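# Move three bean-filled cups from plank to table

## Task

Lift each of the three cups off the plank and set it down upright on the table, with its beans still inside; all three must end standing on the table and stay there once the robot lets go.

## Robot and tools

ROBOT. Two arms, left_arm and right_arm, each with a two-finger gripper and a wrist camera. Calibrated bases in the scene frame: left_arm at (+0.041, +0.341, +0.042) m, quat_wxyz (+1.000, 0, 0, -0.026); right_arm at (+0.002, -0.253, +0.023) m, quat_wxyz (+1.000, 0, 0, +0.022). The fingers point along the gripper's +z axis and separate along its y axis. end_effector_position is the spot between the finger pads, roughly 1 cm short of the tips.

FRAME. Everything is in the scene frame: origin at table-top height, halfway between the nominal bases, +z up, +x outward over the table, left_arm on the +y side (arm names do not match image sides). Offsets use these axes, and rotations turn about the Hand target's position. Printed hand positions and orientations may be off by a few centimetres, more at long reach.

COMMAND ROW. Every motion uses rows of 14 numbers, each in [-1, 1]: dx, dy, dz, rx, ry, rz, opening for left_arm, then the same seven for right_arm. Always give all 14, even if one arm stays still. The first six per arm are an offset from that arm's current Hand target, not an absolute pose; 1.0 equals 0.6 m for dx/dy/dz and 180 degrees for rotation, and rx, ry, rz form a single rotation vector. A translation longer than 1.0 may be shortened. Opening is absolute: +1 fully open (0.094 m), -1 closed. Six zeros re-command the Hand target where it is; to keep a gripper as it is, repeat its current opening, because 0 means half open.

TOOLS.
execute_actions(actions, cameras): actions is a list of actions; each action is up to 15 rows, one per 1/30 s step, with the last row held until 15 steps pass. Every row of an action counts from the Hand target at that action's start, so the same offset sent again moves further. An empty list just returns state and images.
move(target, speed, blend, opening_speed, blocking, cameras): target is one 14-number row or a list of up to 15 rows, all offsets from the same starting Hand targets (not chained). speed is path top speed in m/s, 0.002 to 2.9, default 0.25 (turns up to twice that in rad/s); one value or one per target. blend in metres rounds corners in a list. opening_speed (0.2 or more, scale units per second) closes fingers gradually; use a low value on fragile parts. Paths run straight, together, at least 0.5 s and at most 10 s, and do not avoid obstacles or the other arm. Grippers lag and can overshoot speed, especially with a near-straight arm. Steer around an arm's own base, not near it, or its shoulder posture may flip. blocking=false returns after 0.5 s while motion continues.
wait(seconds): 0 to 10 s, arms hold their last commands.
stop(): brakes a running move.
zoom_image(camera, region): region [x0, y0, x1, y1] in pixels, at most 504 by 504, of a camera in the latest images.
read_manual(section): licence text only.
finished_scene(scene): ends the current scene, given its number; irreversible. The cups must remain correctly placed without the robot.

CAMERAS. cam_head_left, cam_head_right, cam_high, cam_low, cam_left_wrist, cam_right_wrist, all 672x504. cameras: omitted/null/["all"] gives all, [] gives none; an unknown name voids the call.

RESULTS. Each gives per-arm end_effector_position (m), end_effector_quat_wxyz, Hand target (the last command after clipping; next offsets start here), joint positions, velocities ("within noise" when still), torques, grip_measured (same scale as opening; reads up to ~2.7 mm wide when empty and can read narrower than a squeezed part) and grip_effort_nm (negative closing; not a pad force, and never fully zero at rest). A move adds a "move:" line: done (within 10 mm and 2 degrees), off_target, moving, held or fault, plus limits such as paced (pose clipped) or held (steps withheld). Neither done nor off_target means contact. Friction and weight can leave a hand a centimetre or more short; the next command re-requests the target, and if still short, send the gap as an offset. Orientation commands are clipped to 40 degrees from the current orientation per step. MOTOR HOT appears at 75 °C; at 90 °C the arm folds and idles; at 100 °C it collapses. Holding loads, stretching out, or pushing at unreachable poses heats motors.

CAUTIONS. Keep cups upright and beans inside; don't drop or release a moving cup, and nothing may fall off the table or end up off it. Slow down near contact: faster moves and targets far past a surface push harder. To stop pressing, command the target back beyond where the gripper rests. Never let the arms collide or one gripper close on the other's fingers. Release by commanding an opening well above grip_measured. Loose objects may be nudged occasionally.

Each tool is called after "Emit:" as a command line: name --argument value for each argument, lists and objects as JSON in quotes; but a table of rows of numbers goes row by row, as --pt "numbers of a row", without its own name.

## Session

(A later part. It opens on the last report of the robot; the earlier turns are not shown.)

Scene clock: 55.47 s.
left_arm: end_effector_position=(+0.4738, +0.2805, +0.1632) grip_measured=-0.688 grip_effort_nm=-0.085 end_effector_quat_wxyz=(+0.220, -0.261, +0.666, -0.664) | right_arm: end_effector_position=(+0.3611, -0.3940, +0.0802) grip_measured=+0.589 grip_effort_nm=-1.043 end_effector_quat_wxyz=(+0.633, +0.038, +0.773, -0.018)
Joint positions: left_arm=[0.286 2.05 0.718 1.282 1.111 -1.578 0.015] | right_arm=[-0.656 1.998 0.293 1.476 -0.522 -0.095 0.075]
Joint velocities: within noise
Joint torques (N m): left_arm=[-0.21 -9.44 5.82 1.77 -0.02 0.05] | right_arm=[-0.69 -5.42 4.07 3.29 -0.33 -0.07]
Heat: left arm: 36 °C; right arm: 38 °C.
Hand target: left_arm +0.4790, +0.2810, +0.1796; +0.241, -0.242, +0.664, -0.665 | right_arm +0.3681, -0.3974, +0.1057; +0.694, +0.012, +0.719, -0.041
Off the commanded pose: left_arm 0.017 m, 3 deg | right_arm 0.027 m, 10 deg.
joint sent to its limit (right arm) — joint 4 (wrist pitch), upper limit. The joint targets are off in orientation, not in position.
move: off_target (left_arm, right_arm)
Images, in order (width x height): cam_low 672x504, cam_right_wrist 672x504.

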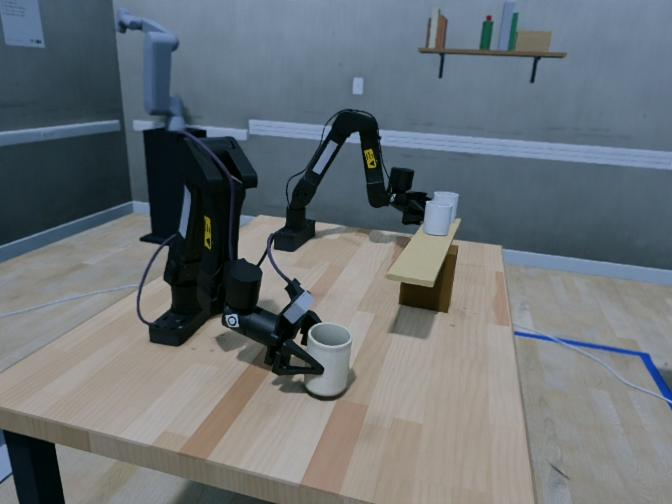

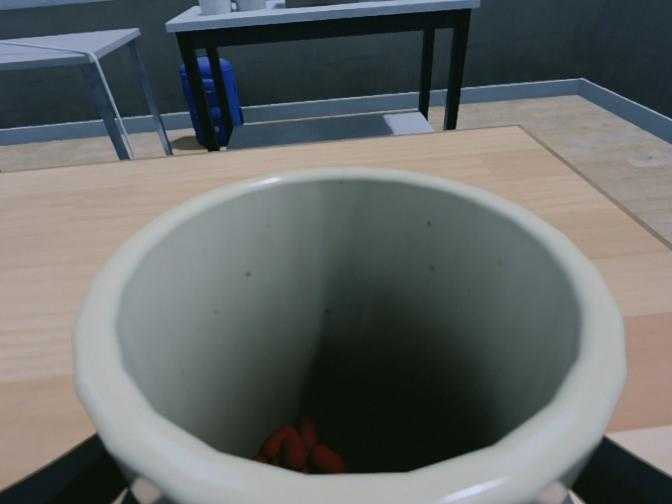

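Emit:
move --target '[0,0,0.0,0,0,0,-0.69,0.13,0,0,0,0,0,0.5]' --speed 0.15 --cameras '["cam_low","cam_right_wrist"]'

Scene clock: 56.90 s.
left_arm: end_effector_position=(+0.4738, +0.2805, +0.1632) grip_measured=-0.688 grip_effort_nm=-0.085 end_effector_quat_wxyz=(+0.220, -0.261, +0.666, -0.664) | right_arm: end_effector_position=(+0.4377, -0.3959, +0.0854) grip_measured=+0.589 grip_effort_nm=-1.043 end_effector_quat_wxyz=(+0.663, +0.022, +0.747, -0.034)
Joint positions: left_arm=[0.286 2.05 0.718 1.282 1.111 -1.578 0.015] | right_arm=[-0.511 2.156 0.559 1.469 -0.384 -0.069 0.075]
Joint velocities: within noise
Joint torques (N m): left_arm=[-0.24 -9.44 5.78 1.76 0 0.04] | right_arm=[0.21 -7.08 5.82 2.95 -0.03 0.12]
Heat: left arm: 36 °C; right arm: 38 °C.
Hand target: left_arm +0.4790, +0.2810, +0.1796; +0.241, -0.242, +0.664, -0.665 | right_arm +0.4462, -0.3973, +0.1057; +0.694, +0.012, +0.719, -0.041
Off the commanded pose: left_arm 0.017 m, 3 deg | right_arm 0.022 m, 5 deg.
move: off_target (left_arm, right_arm)
Images, in order (width x height): cam_low 672x504, cam_right_wrist 672x504.

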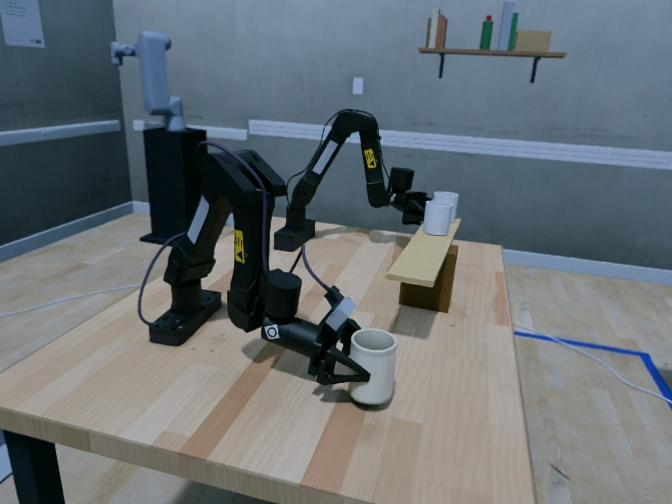

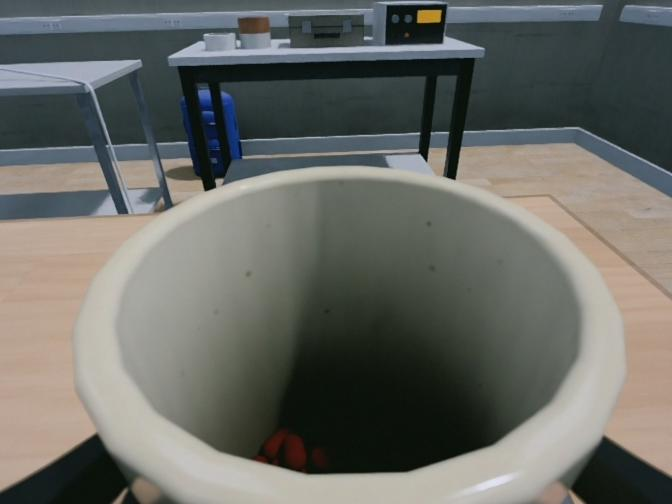

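Emit:
move --target '[0,0,0.0,0,0,0,-0.69,0.02,0,-0.033,0.006,0,0,0.5]' --speed 0.06 --cameras '["cam_low","cam_right_wrist"]'

Emit:
zoom_image --camera "cam_low" --region '[300, 300, 460, 420]'

Scene clock: 57.87 s.
left_arm: end_effector_position=(+0.4738, +0.2805, +0.1632) grip_measured=-0.688 grip_effort_nm=-0.085 end_effector_quat_wxyz=(+0.220, -0.261, +0.666, -0.664) | right_arm: end_effector_position=(+0.4494, -0.3977, +0.0655) grip_measured=+0.589 grip_effort_nm=-1.043 end_effector_quat_wxyz=(+0.659, +0.029, +0.751, -0.028)
Joint positions: left_arm=[0.286 2.05 0.718 1.282 1.111 -1.578 0.015] | right_arm=[-0.498 2.252 0.62 1.491 -0.369 -0.054 0.075]
Joint velocities: within noise
Joint torques (N m): left_arm=[-0.27 -9.43 5.82 1.77 0 0.06] | right_arm=[0.47 -6.97 5.3 3.16 -0.04 0.16]
Heat: left arm: 36 °C; right arm: 38 °C.
Hand target: left_arm +0.4790, +0.2810, +0.1796; +0.241, -0.241, +0.664, -0.665 | right_arm +0.4582, -0.3975, +0.0860; +0.694, +0.019, +0.719, -0.034
Off the commanded pose: left_arm 0.017 m, 3 deg | right_arm 0.022 m, 6 deg.
joint sent to its limit (right arm) — joint 4 (wrist pitch), upper limit. The joint targets still meet the commanded pose.
move: off_target (left_arm, right_arm)
Images, in order (width x height): cam_low 672x504, cam_right_wrist 672x504.

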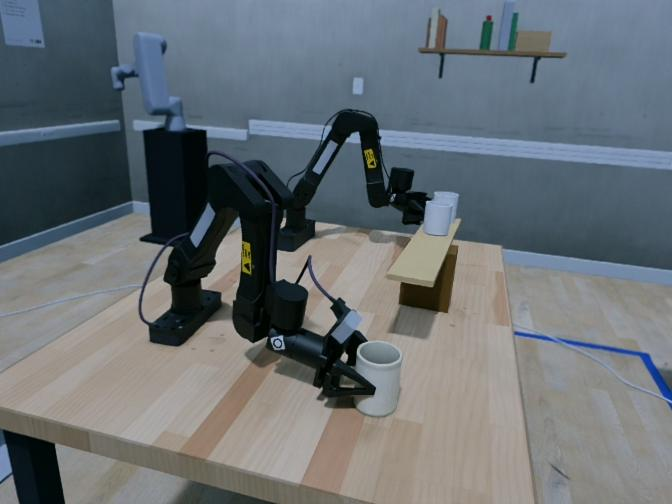

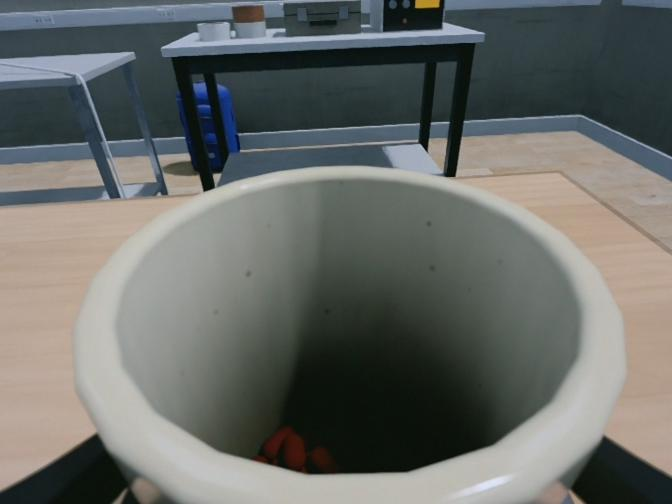

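Scaled by 3.150 from the camera's 672x504 image, which has a finer 960x720 frame.

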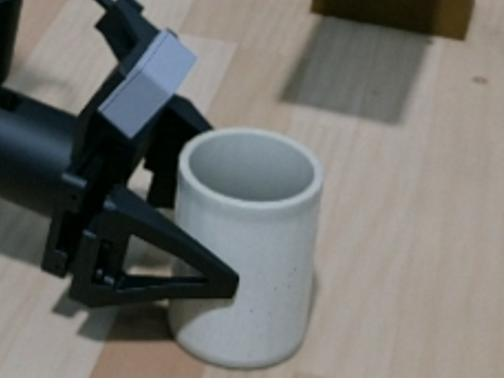

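Emit:
move --target '[0,0,0.0,0,0,0,-0.69,0,0,-0.012,0,0,0,0.5]' --speed 0.04 --cameras '["cam_right_wrist"]'

Scene clock: 58.73 s.
left_arm: end_effector_position=(+0.4738, +0.2805, +0.1632) grip_measured=-0.688 grip_effort_nm=-0.085 end_effector_quat_wxyz=(+0.220, -0.261, +0.666, -0.664) | right_arm: end_effector_position=(+0.4514, -0.3987, +0.0650) grip_measured=+0.589 grip_effort_nm=-1.043 end_effector_quat_wxyz=(+0.661, +0.028, +0.749, -0.029)
Joint positions: left_arm=[0.286 2.05 0.718 1.282 1.111 -1.578 0.015] | right_arm=[-0.498 2.265 0.63 1.502 -0.369 -0.054 0.075]
Joint velocities: within noise
Joint torques (N m): left_arm=[-0.21 -9.44 5.79 1.77 -0.01 0.04] | right_arm=[0.47 -6.49 5.01 3.05 -0.05 0.11]
Heat: left arm: 36 °C; right arm: 38 °C.
Hand target: left_arm +0.4790, +0.2810, +0.1796; +0.241, -0.241, +0.664, -0.665 | right_arm +0.4582, -0.3975, +0.0788; +0.694, +0.019, +0.719, -0.034
Off the commanded pose: left_arm 0.017 m, 3 deg | right_arm 0.015 m, 5 deg.
joint sent to its limit (right arm) — joint 4 (wrist pitch), upper limit. The joint targets still meet the commanded pose.
move: off_target (left_arm, right_arm)
Images, in order (width x height): cam_right_wrist 672x504.

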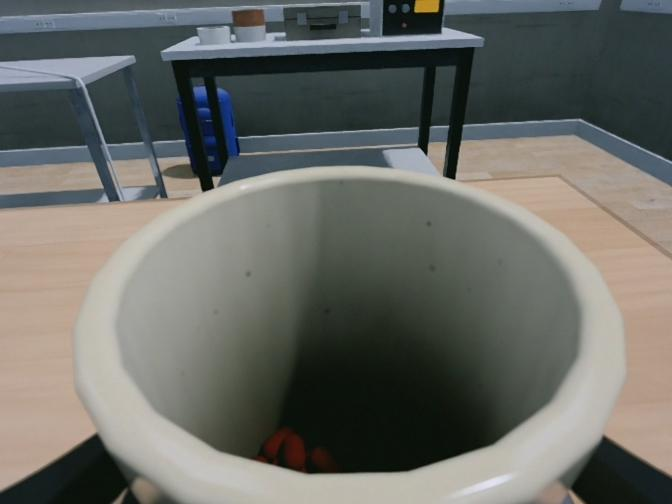

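Emit:
move --target '[0,0,0.0,0,0,0,-0.69,0,0,-0.012,0,0,0,0.5]' --speed 0.04 --cameras '["cam_right_wrist","cam_low"]'

Emit:
zoom_image --camera "cam_low" --region '[300, 300, 460, 420]'

Scene clock: 60.97 s.
left_arm: end_effector_position=(+0.4738, +0.2805, +0.1632) grip_measured=-0.688 grip_effort_nm=-0.085 end_effector_quat_wxyz=(+0.220, -0.261, +0.666, -0.664) | right_arm: end_effector_position=(+0.4541, -0.3999, +0.0645) grip_measured=+0.589 grip_effort_nm=-1.043 end_effector_quat_wxyz=(+0.663, +0.028, +0.748, -0.029)
Joint positions: left_arm=[0.286 2.05 0.718 1.282 1.111 -1.578 0.015] | right_arm=[-0.498 2.275 0.643 1.503 -0.369 -0.054 0.075]
Joint velocities: within noise
Joint torques (N m): left_arm=[-0.23 -9.42 5.79 1.76 -0.01 0.06] | right_arm=[0.39 -6.01 4.3 3.05 -0.09 0.03]
Heat: left arm: 36 °C; right arm: 39 °C.
Hand target: left_arm +0.4790, +0.2810, +0.1796; +0.241, -0.241, +0.664, -0.665 | right_arm +0.4581, -0.3974, +0.0715; +0.693, +0.019, +0.719, -0.034
Off the commanded pose: left_arm 0.017 m, 3 deg | right_arm 0.009 m, 5 deg.
joint sent to its limit (right arm) — joint 4 (wrist pitch), upper limit. The joint targets still meet the commanded pose.
move: off_target (left_arm, right_arm)
Images, in order (width x height): cam_low 672x504, cam_right_wrist 672x504.

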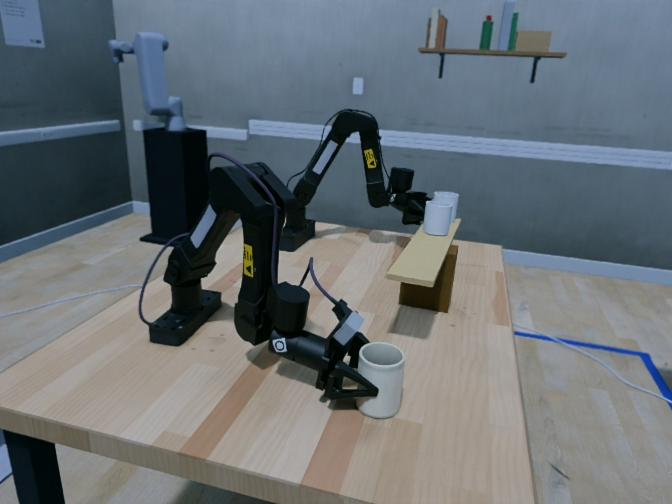

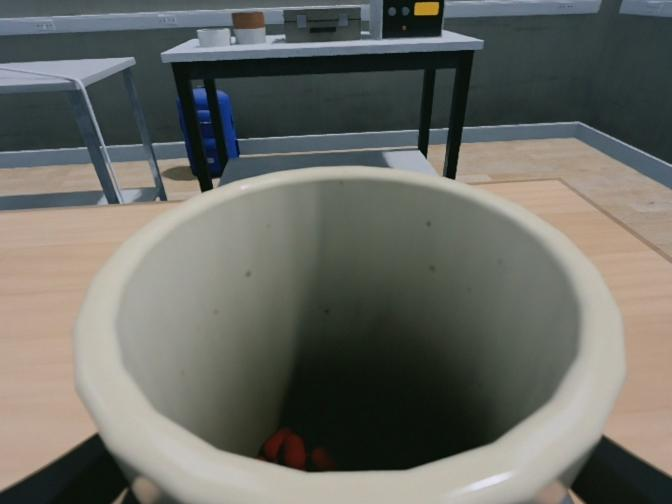

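Scaled by 3.150 from the camera's 672x504 image, which has a finer 960x720 frame.

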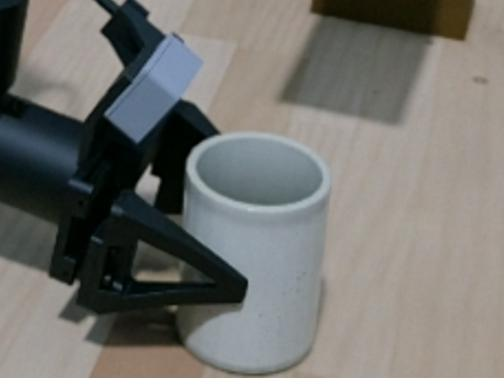

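Emit:
move --target '[0,0,0.0,0,0,0,-0.69,0,0,0,0,0,0,0.7]' --opening_speed 0.2 --cameras '["cam_right_wrist","cam_low"]'

Emit:
zoom_image --camera "cam_low" --region '[300, 300, 460, 420]'

Scene clock: 62.27 s.
left_arm: end_effector_position=(+0.4738, +0.2805, +0.1632) grip_measured=-0.688 grip_effort_nm=-0.085 end_effector_quat_wxyz=(+0.220, -0.261, +0.666, -0.664) | right_arm: end_effector_position=(+0.4536, -0.3998, +0.0614) grip_measured=+0.698 grip_effort_nm=0.095 end_effector_quat_wxyz=(+0.660, +0.029, +0.750, -0.029)
Joint positions: left_arm=[0.286 2.05 0.718 1.282 1.111 -1.578 0.015] | right_arm=[-0.498 2.282 0.643 1.503 -0.369 -0.054 0.08]
Joint velocities: left_arm=[within noise] | right_arm=[-0.007 -0.002 0.007 0.007 0.051 -0.183 0]
Joint torques (N m): left_arm=[-0.24 -9.42 5.74 1.77 -0.01 0.05] | right_arm=[0.32 -6.39 4.22 3.03 -0.09 0.04]
Heat: left arm: 36 °C; right arm: 39 °C.
Hand target: left_arm +0.4790, +0.2810, +0.1796; +0.241, -0.241, +0.664, -0.665 | right_arm +0.4581, -0.3974, +0.0714; +0.693, +0.019, +0.719, -0.034
Off the commanded pose: left_arm 0.017 m, 3 deg | right_arm 0.011 m, 5 deg.
joint sent to its limit (right arm) — joint 4 (wrist pitch), upper limit. The joint targets still meet the commanded pose.
move: off_target (left_arm, right_arm)
Images, in order (width x height): cam_low 672x504, cam_right_wrist 672x504.

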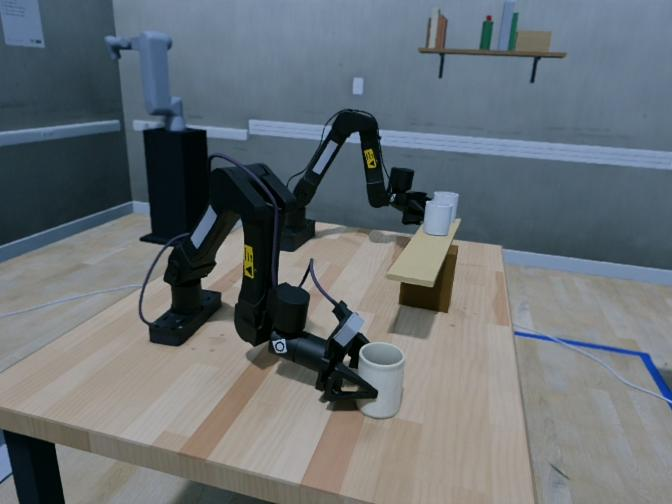

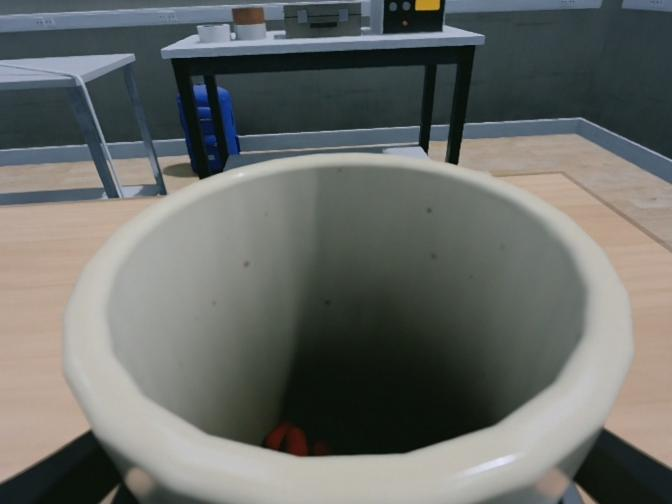

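Scaled by 3.150 from the camera's 672x504 image, which has a finer 960x720 frame.

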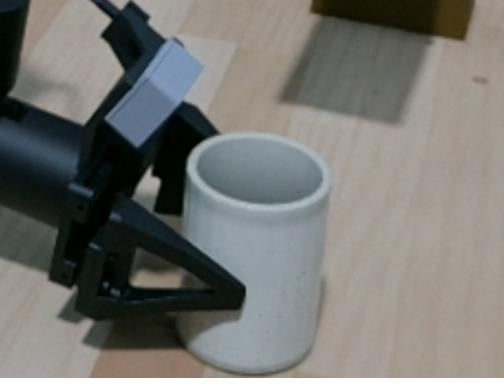

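Emit:
move --pt "0 0 0 0 0 0 -0.69 -0.2135 0 0.04 0 0 0 1" --pt "0 0 0 0 0 0 -0.69 -0.22 0.045 0.214 0 0 0 1" --pt "0 0 0 0 0 0 -0.69 -0.145 0.164 0.164 0.484 0.194 0.2244 1" --speed '[0.12,0.3,0.3]' --blend '[0,0.02,0]'

Scene clock: 68.97 s.
left_arm: end_effector_position=(+0.4738, +0.2805, +0.1631) grip_measured=-0.688 grip_effort_nm=-0.090 end_effector_quat_wxyz=(+0.220, -0.261, +0.666, -0.664) | right_arm: end_effector_position=(+0.3735, -0.3039, +0.1774) grip_measured=+0.998 grip_effort_nm=0.085 end_effector_quat_wxyz=(+0.247, +0.240, +0.676, +0.651)
Joint positions: left_arm=[0.286 2.05 0.718 1.281 1.111 -1.578 0.015] | right_arm=[-0.68 1.813 0.737 0.662 -1.496 1.135 0.094]
Joint velocities: within noise
Joint torques (N m): left_arm=[-0.25 -9.43 5.81 1.76 0 0.05] | right_arm=[0.44 -5.45 4.79 1.54 -0.32 -0.03]
Heat: left arm: 37 °C; right arm: 39 °C.
Hand target: left_arm +0.4790, +0.2810, +0.1796; +0.241, -0.242, +0.664, -0.665 | right_arm +0.3711, -0.2989, +0.1698; +0.242, +0.241, +0.665, +0.664
Off the commanded pose: left_arm 0.017 m, 3 deg | right_arm 0.009 m, 2 deg.
move: off_target (left_arm)

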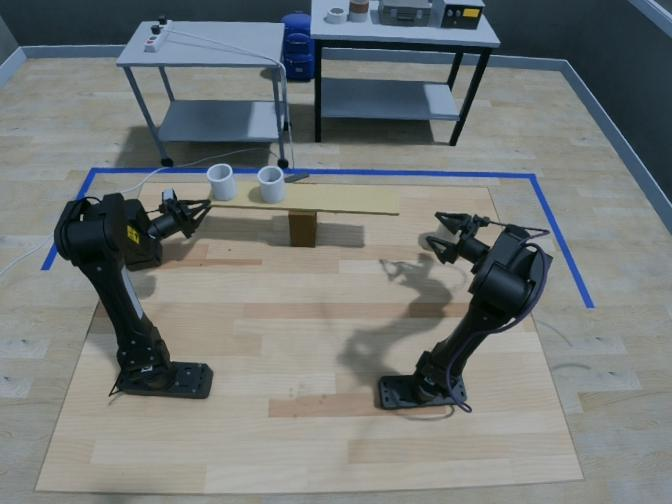

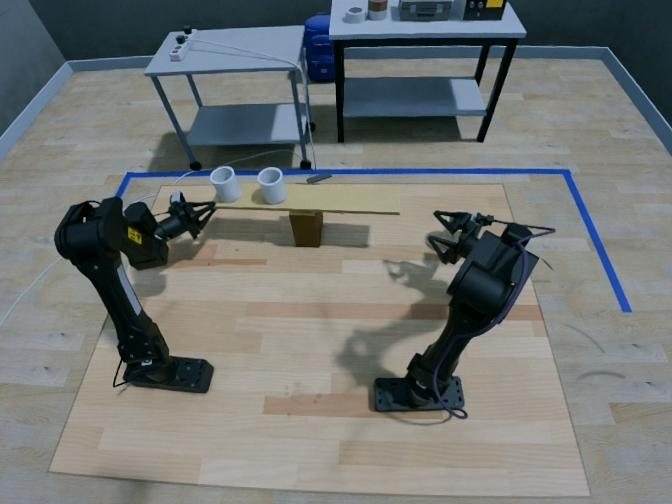

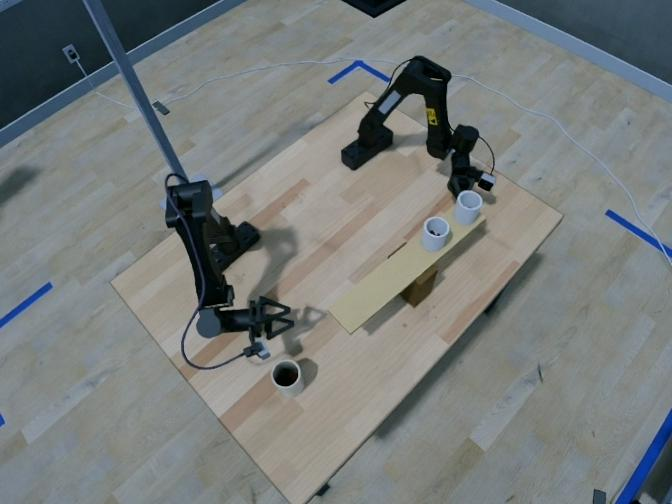

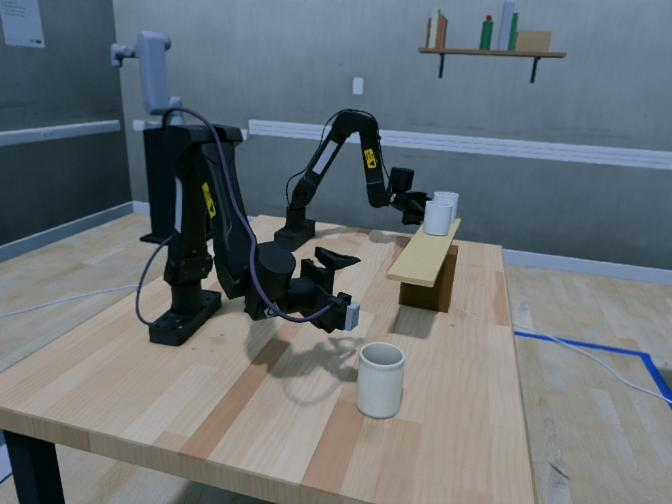

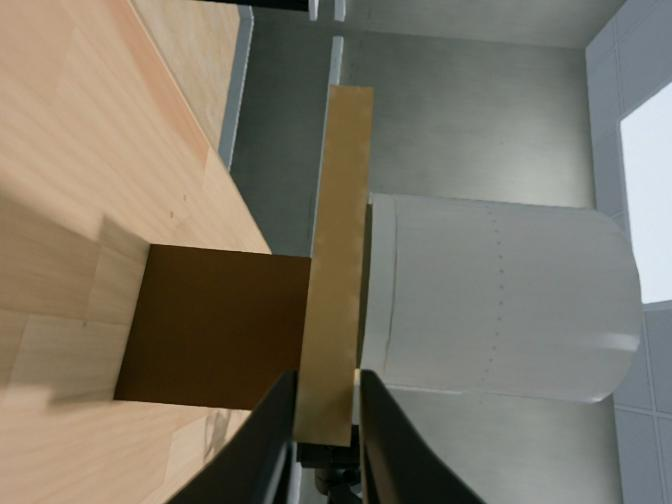

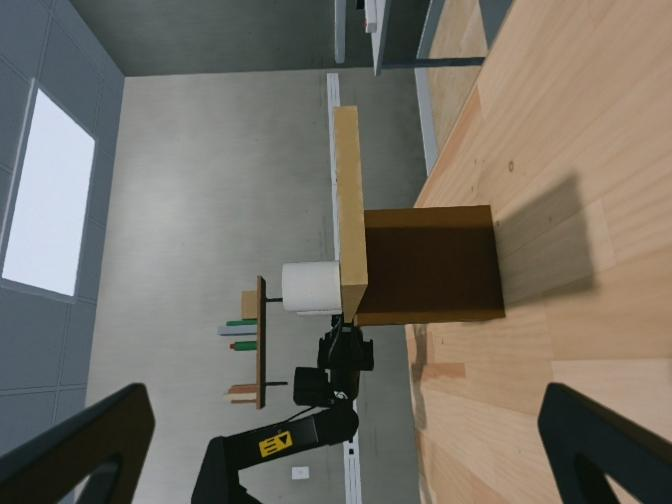

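Emit:
move --target '[0,0,0,0,0,0,-0.69,0.0415,0.055,-0.0075,0,0,0,0.2]' --speed 0.12 --cameras '["cam_right_wrist","cam_left_wrist"]'

Scene clock: 71.10 s.
left_arm: end_effector_position=(+0.4738, +0.2805, +0.1631) grip_measured=-0.688 grip_effort_nm=-0.085 end_effector_quat_wxyz=(+0.220, -0.261, +0.666, -0.664) | right_arm: end_effector_position=(+0.3963, -0.2677, +0.1717) grip_measured=+0.202 grip_effort_nm=-0.120 end_effector_quat_wxyz=(+0.238, +0.242, +0.668, +0.662)
Joint positions: left_arm=[0.286 2.05 0.718 1.281 1.111 -1.578 0.015] | right_arm=[-0.546 1.925 0.687 1.182 -1.378 1.517 0.056]
Joint velocities: within noise
Joint torques (N m): left_arm=[-0.23 -9.42 5.85 1.78 -0.01 0.05] | right_arm=[0.32 -5.56 3.96 1.96 0.04 0.01]
Heat: left arm: 37 °C; right arm: 38 °C.
Hand target: left_arm +0.4790, +0.2810, +0.1796; +0.241, -0.242, +0.664, -0.665 | right_arm +0.3960, -0.2659, +0.1653; +0.242, +0.241, +0.665, +0.664
Off the commanded pose: left_arm 0.017 m, 3 deg | right_arm 0.007 m, 1 deg.
move: off_target (left_arm)
Images, in order (width x height): cam_left_wrist 672x504, cam_right_wrist 672x504.

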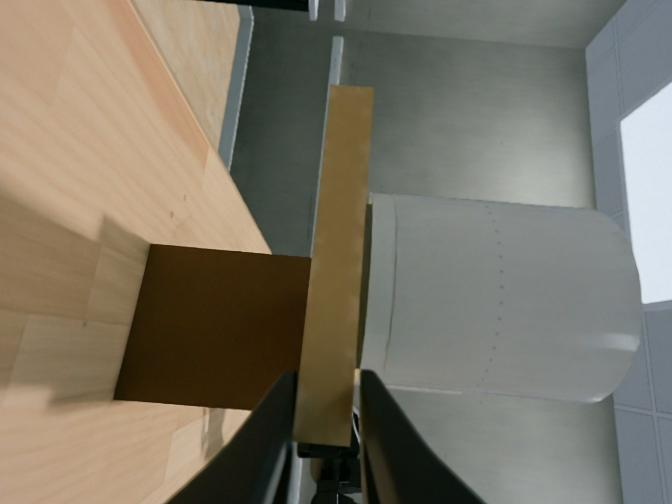

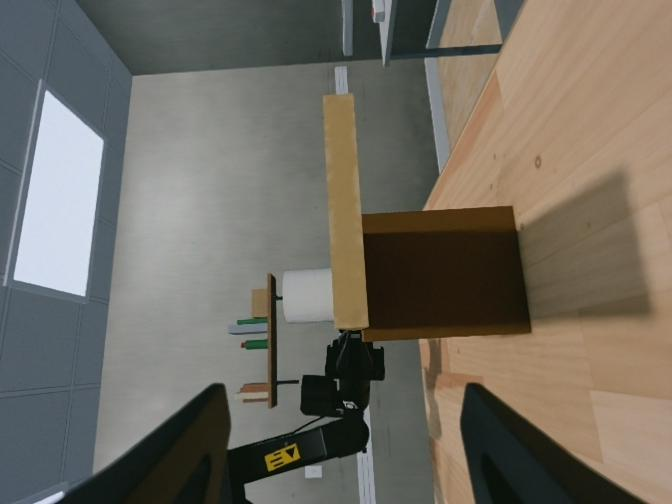

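Emit:
move --target '[0,0,0,0,0,0,-0.69,0.06,0.0967,-0.005,0,0,0,0.1]' --speed 0.08 --cameras '["cam_right_wrist","cam_left_wrist"]'

Emit:
zoom_image --camera "cam_right_wrist" --region '[200, 250, 460, 504]'

Scene clock: 72.90 s.
left_arm: end_effector_position=(+0.4738, +0.2805, +0.1631) grip_measured=-0.688 grip_effort_nm=-0.085 end_effector_quat_wxyz=(+0.220, -0.261, +0.666, -0.664) | right_arm: end_effector_position=(+0.4261, -0.2071, +0.1594) grip_measured=+0.102 grip_effort_nm=-0.115 end_effector_quat_wxyz=(+0.225, +0.255, +0.667, +0.663)
Joint positions: left_arm=[0.286 2.05 0.718 1.281 1.111 -1.578 0.015] | right_arm=[-0.336 1.98 0.701 1.226 -1.169 1.561 0.052]
Joint velocities: within noise
Joint torques (N m): left_arm=[-0.28 -9.43 5.76 1.77 -0.02 0.06] | right_arm=[0.2 -5.93 6.74 2.23 0.07 0.03]
Heat: left arm: 37 °C; right arm: 38 °C.
Hand target: left_arm +0.4790, +0.2810, +0.1796; +0.241, -0.242, +0.664, -0.665 | right_arm +0.4320, -0.2079, +0.1624; +0.242, +0.241, +0.665, +0.664
Off the commanded pose: left_arm 0.017 m, 3 deg | right_arm 0.007 m, 3 deg.
move: off_target (left_arm, right_arm)
Images, in order (width x height): cam_left_wrist 672x504, cam_right_wrist 672x504.

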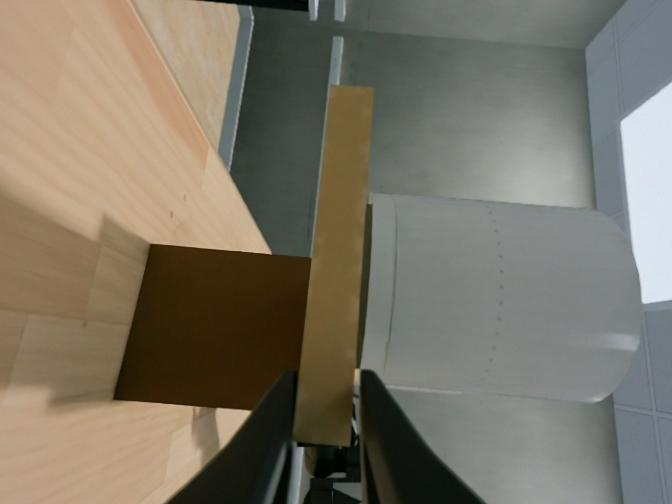

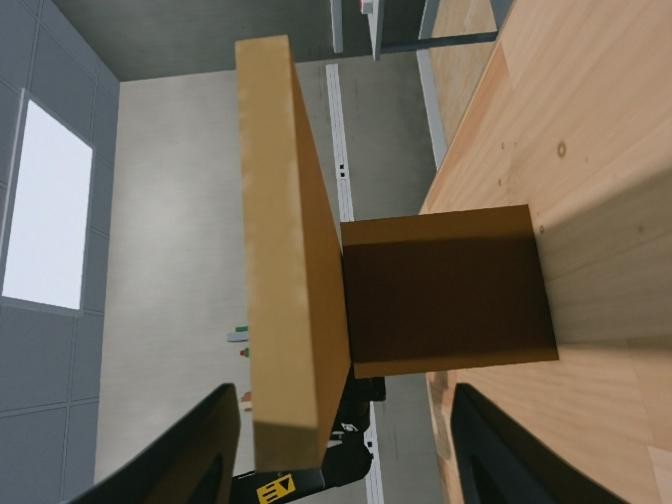

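Scaled by 1.938 from the camera's 672x504 image, which has a finer 960x720 frame.

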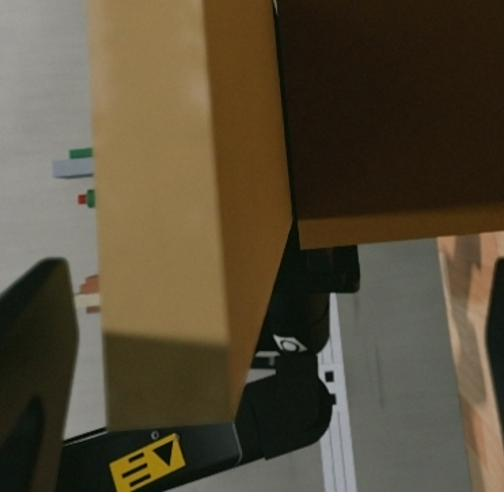

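Emit:
move --target '[0,0,0,0,0,0,-0.69,0,0,0.033,0,0,0,0.1]' --speed 0.06 --cameras '["cam_right_wrist"]'

Emit:
zoom_image --camera "cam_right_wrist" --region '[200, 250, 460, 504]'

Scene clock: 74.07 s.
left_arm: end_effector_position=(+0.4738, +0.2805, +0.1631) grip_measured=-0.688 grip_effort_nm=-0.085 end_effector_quat_wxyz=(+0.220, -0.261, +0.666, -0.664) | right_arm: end_effector_position=(+0.4281, -0.2078, +0.1695) grip_measured=+0.102 grip_effort_nm=-0.125 end_effector_quat_wxyz=(+0.229, +0.251, +0.666, +0.664)
Joint positions: left_arm=[0.286 2.05 0.718 1.281 1.111 -1.578 0.015] | right_arm=[-0.336 1.956 0.713 1.211 -1.168 1.569 0.052]
Joint velocities: within noise
Joint torques (N m): left_arm=[-0.28 -9.44 5.76 1.76 0 0.06] | right_arm=[0.24 -9.26 6.9 1.55 0.01 0.03]
Heat: left arm: 37 °C; right arm: 38 °C.
Hand target: left_arm +0.4790, +0.2810, +0.1796; +0.241, -0.241, +0.664, -0.665 | right_arm +0.4321, -0.2079, +0.1821; +0.242, +0.241, +0.665, +0.664
Off the commanded pose: left_arm 0.017 m, 3 deg | right_arm 0.013 m, 2 deg.
move: off_target (left_arm, right_arm)
Images, in order (width x height): cam_right_wrist 672x504.

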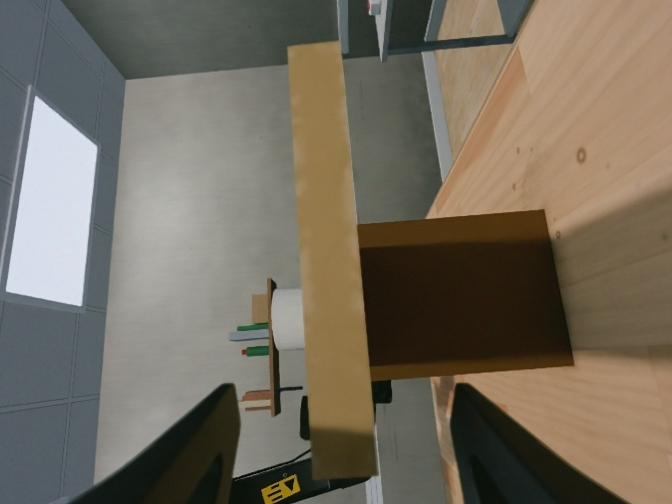

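Scaled by 1.938 from the camera's 672x504 image, which has a finer 960x720 frame.

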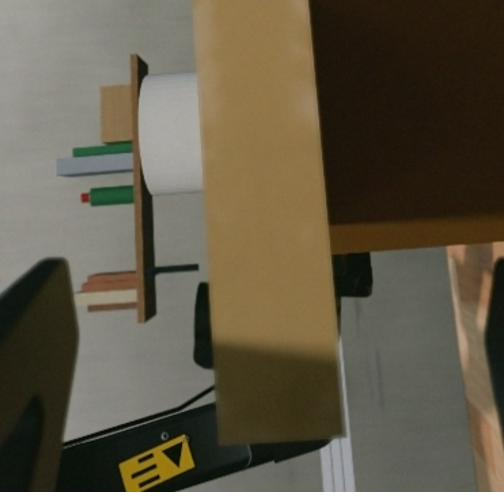

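Emit:
move --target '[0,0,0,0,0,0,-0.69,0,0,0,0,0,0,-0.6]' --opening_speed 0.6 --cameras '["cam_right_wrist"]'

Emit:
zoom_image --camera "cam_right_wrist" --region '[200, 250, 460, 504]'

Scene clock: 75.57 s.
left_arm: end_effector_position=(+0.4738, +0.2805, +0.1631) grip_measured=-0.688 grip_effort_nm=-0.081 end_effector_quat_wxyz=(+0.220, -0.261, +0.666, -0.664) | right_arm: end_effector_position=(+0.4281, -0.2078, +0.1694) grip_measured=-0.598 grip_effort_nm=-0.115 end_effector_quat_wxyz=(+0.229, +0.252, +0.666, +0.664)
Joint positions: left_arm=[0.286 2.05 0.718 1.281 1.111 -1.578 0.015] | right_arm=[-0.336 1.956 0.713 1.21 -1.168 1.571 0.019]
Joint velocities: within noise
Joint torques (N m): left_arm=[-0.21 -9.44 5.82 1.78 -0.02 0.05] | right_arm=[0.14 -9.33 6.89 1.57 0.07 0.01]
Heat: left arm: 37 °C; right arm: 38 °C.
Hand target: left_arm +0.4790, +0.2810, +0.1796; +0.241, -0.241, +0.664, -0.665 | right_arm +0.4321, -0.2079, +0.1821; +0.242, +0.241, +0.665, +0.664
Off the commanded pose: left_arm 0.017 m, 3 deg | right_arm 0.013 m, 2 deg.
move: off_target (left_arm, right_arm)
Images, in order (width x height): cam_right_wrist 672x504.

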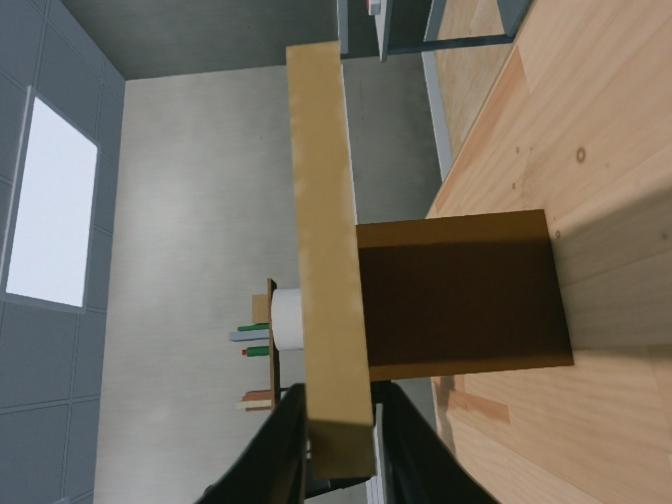

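Scaled by 1.938 from the camera's 672x504 image, which has a finer 960x720 frame.

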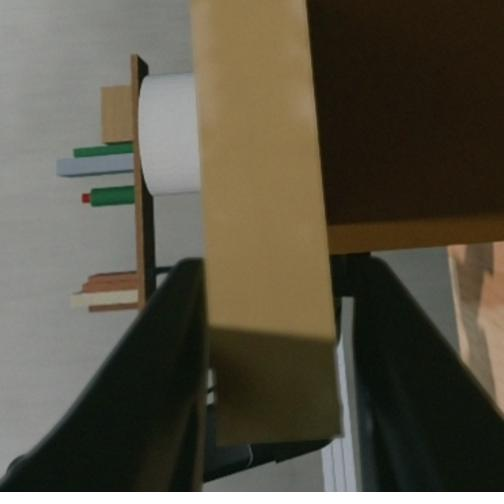

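Emit:
move --target '[0,0,0,0,0,0,-0.69,0,0,-0.02,0,0,0,-0.6]' --speed 0.05 --cameras '["cam_right_wrist","cam_left_wrist"]'

Emit:
zoom_image --camera "cam_right_wrist" --region '[200, 250, 460, 504]'

Scene clock: 76.47 s.
left_arm: end_effector_position=(+0.4738, +0.2805, +0.1631) grip_measured=-0.688 grip_effort_nm=-0.090 end_effector_quat_wxyz=(+0.220, -0.261, +0.666, -0.664) | right_arm: end_effector_position=(+0.4282, -0.2078, +0.1699) grip_measured=-0.598 grip_effort_nm=-0.120 end_effector_quat_wxyz=(+0.230, +0.250, +0.666, +0.664)
Joint positions: left_arm=[0.286 2.05 0.718 1.281 1.111 -1.578 0.015] | right_arm=[-0.336 1.956 0.713 1.214 -1.168 1.571 0.019]
Joint velocities: within noise
Joint torques (N m): left_arm=[-0.21 -9.46 5.76 1.78 -0.02 0.05] | right_arm=[0.28 -6.08 6.11 2.06 0.08 -0.05]
Heat: left arm: 37 °C; right arm: 38 °C.
Hand target: left_arm +0.4790, +0.2810, +0.1796; +0.241, -0.241, +0.664, -0.665 | right_arm +0.4321, -0.2079, +0.1701; +0.242, +0.241, +0.665, +0.664
Off the commanded pose: left_arm 0.017 m, 3 deg | right_arm 0.004 m, 2 deg.
move: off_target (left_arm)
Images, in order (width x height): cam_left_wrist 672x504, cam_right_wrist 672x504.

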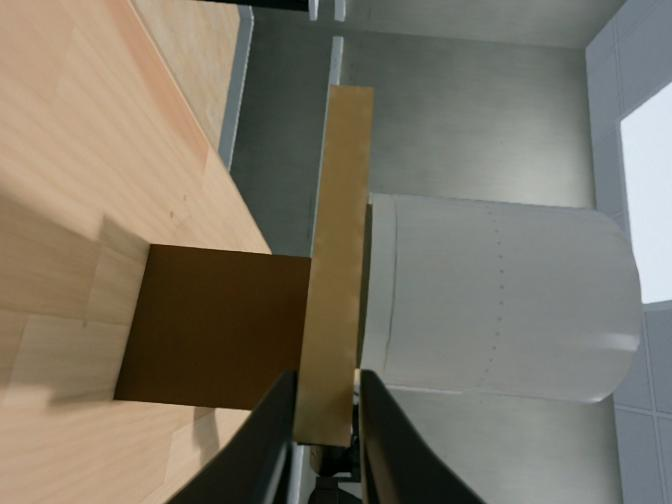

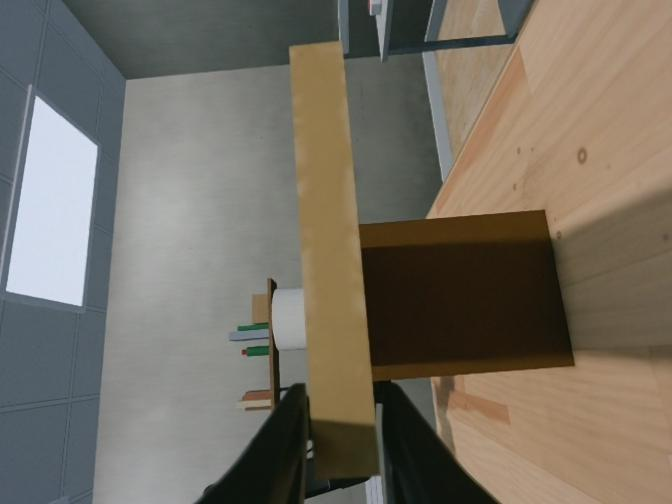

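Scaled by 1.938 from the camera's 672x504 image, which has a finer 960x720 frame.

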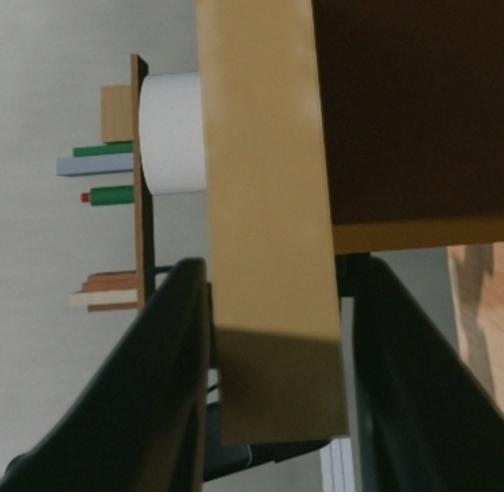

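Emit:
move --target '[0,0,0,0,0,0,-0.2,0,0,0,0,0,0,-0.63]' --opening_speed 0.2

Emit:
zoom_image --camera "cam_right_wrist" --region '[200, 250, 460, 504]'

Scene clock: 79.30 s.
left_arm: end_effector_position=(+0.4739, +0.2806, +0.1630) grip_measured=-0.202 grip_effort_nm=0.154 end_effector_quat_wxyz=(+0.220, -0.261, +0.666, -0.663) | right_arm: end_effector_position=(+0.4282, -0.2078, +0.1704) grip_measured=-0.628 grip_effort_nm=-0.120 end_effector_quat_wxyz=(+0.231, +0.249, +0.666, +0.664)
Joint positions: left_arm=[0.286 2.05 0.718 1.281 1.11 -1.578 0.037] | right_arm=[-0.336 1.956 0.713 1.218 -1.168 1.571 0.017]
Joint velocities: within noise
Joint torques (N m): left_arm=[-0.28 -9.43 5.79 1.77 -0.01 0.04] | right_arm=[0.16 -6.08 6.22 2.04 0.07 -0.07]
Heat: left arm: 37 °C; right arm: 38 °C.
Hand target: left_arm +0.4790, +0.2810, +0.1796; +0.241, -0.242, +0.664, -0.665 | right_arm +0.4321, -0.2079, +0.1701; +0.242, +0.241, +0.665, +0.664
Off the commanded pose: left_arm 0.017 m, 3 deg | right_arm 0.004 m, 2 deg.
move: off_target (left_arm)

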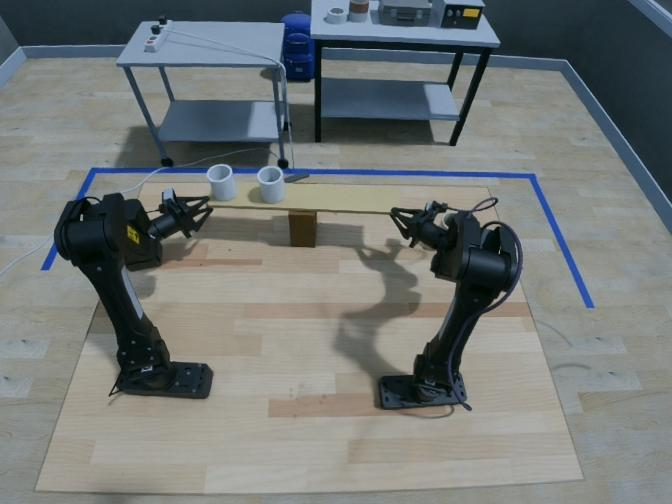

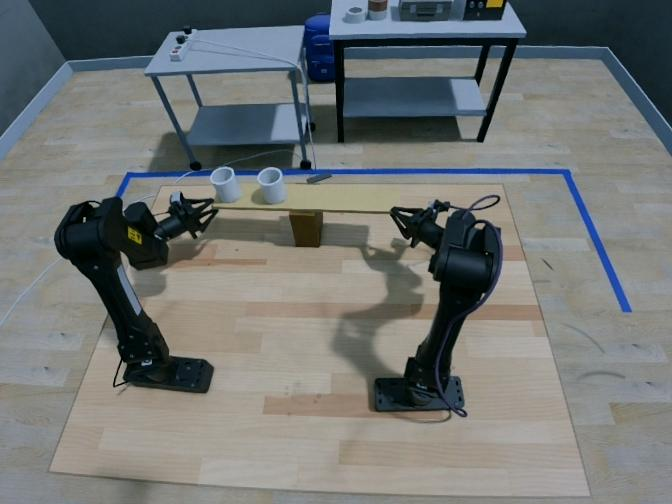

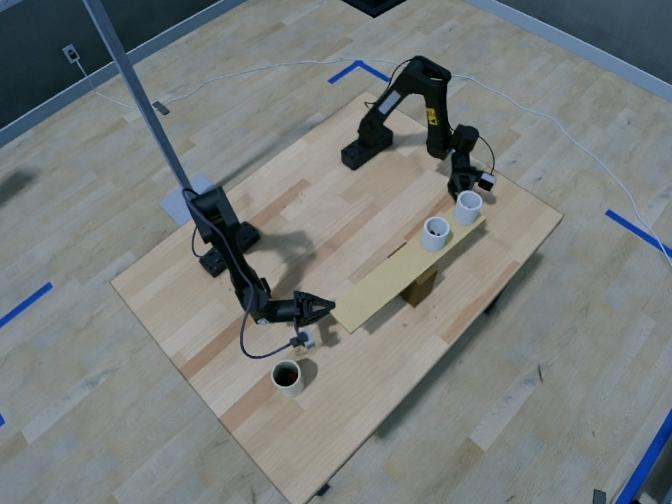

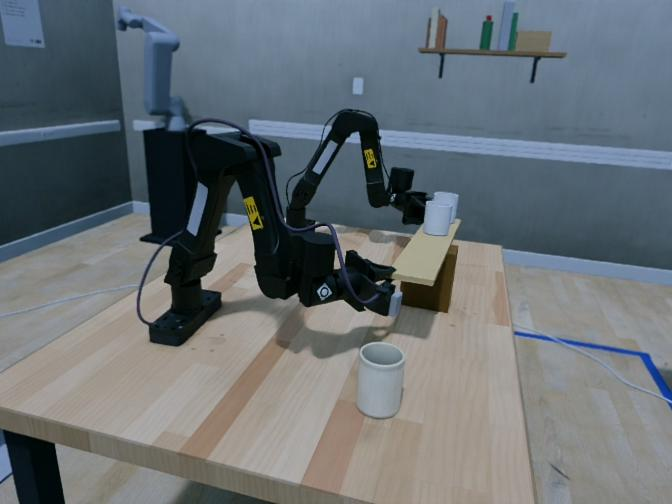

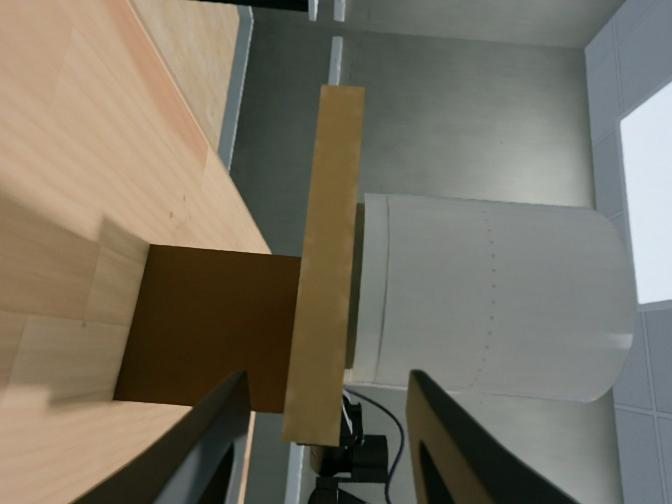

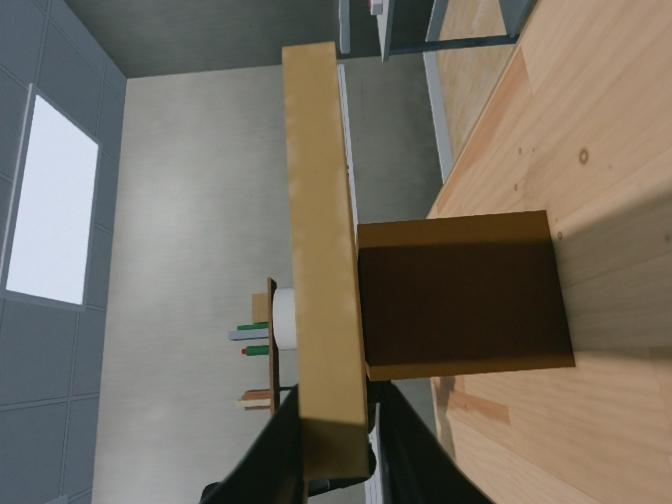

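Scaled by 1.938 from the camera's 672x504 image, which has a finer 960x720 frame.

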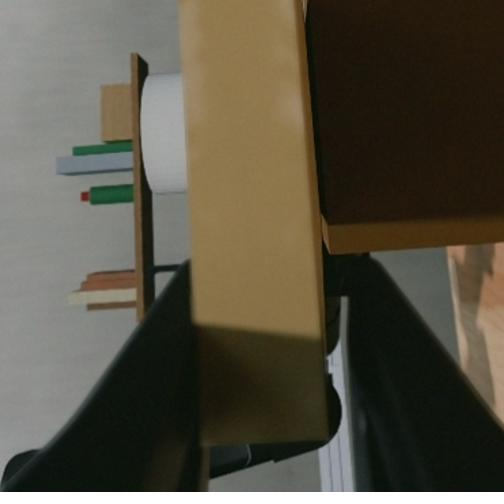

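Emit:
move --pt "0 0 -0.02 0 0 0 0.25 0 0 0 0 0 0 -0.63" --pt "-0.117 0.14 -0.02 0 0 0 0.25 0 0 0 0 0 0 -0.63" --speed '[0.1,0.15]' --cameras '["cam_left_wrist","cam_right_wrist"]'

Scene clock: 82.00 s.
left_arm: end_effector_position=(+0.4125, +0.3678, +0.1594) grip_measured=+0.248 grip_effort_nm=0.159 end_effector_quat_wxyz=(+0.230, -0.261, +0.660, -0.666) | right_arm: end_effector_position=(+0.4282, -0.2078, +0.1704) grip_measured=-0.628 grip_effort_nm=-0.120 end_effector_quat_wxyz=(+0.231, +0.249, +0.666, +0.664)
Joint positions: left_arm=[0.615 2.023 0.608 1.356 1.425 -1.557 0.059] | right_arm=[-0.336 1.956 0.713 1.218 -1.168 1.571 0.017]
Joint velocities: within noise
Joint torques (N m): left_arm=[0.01 -8.42 2.84 1.81 0.12 0.04] | right_arm=[0.24 -6.12 6.24 2 0.07 -0.03]
Heat: left arm: 37 °C; right arm: 38 °C.
Hand target: left_arm +0.4088, +0.3651, +0.1677; +0.242, -0.241, +0.664, -0.665 | right_arm +0.4321, -0.2079, +0.1701; +0.242, +0.241, +0.665, +0.664
Off the commanded pose: left_arm 0.009 m, 3 deg | right_arm 0.004 m, 2 deg.
move: off_target (left_arm)
Images, in order (width x height): cam_left_wrist 672x504, cam_right_wrist 672x504.

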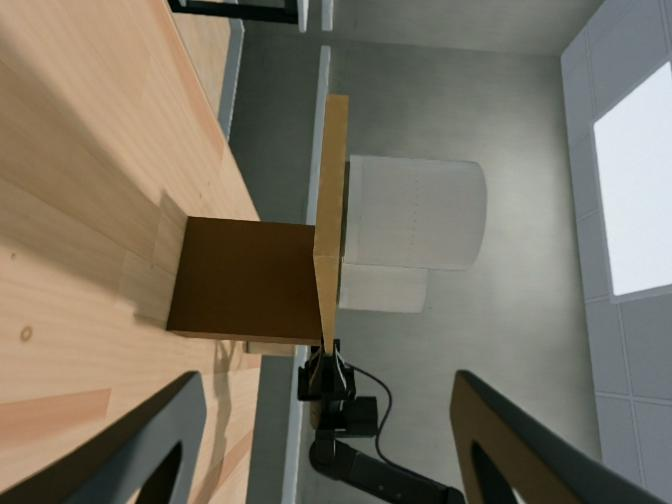

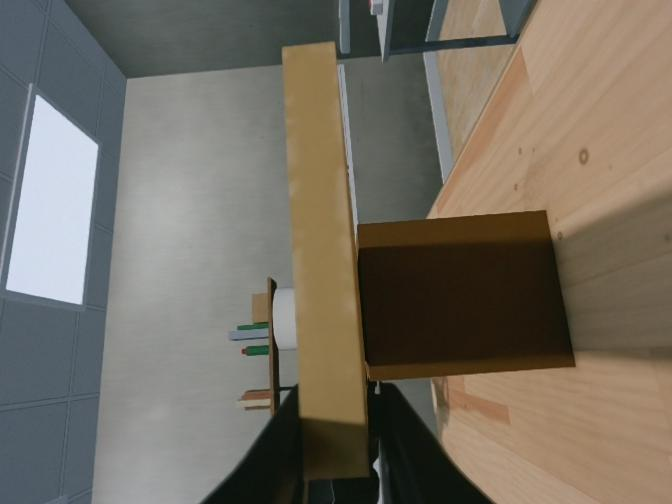

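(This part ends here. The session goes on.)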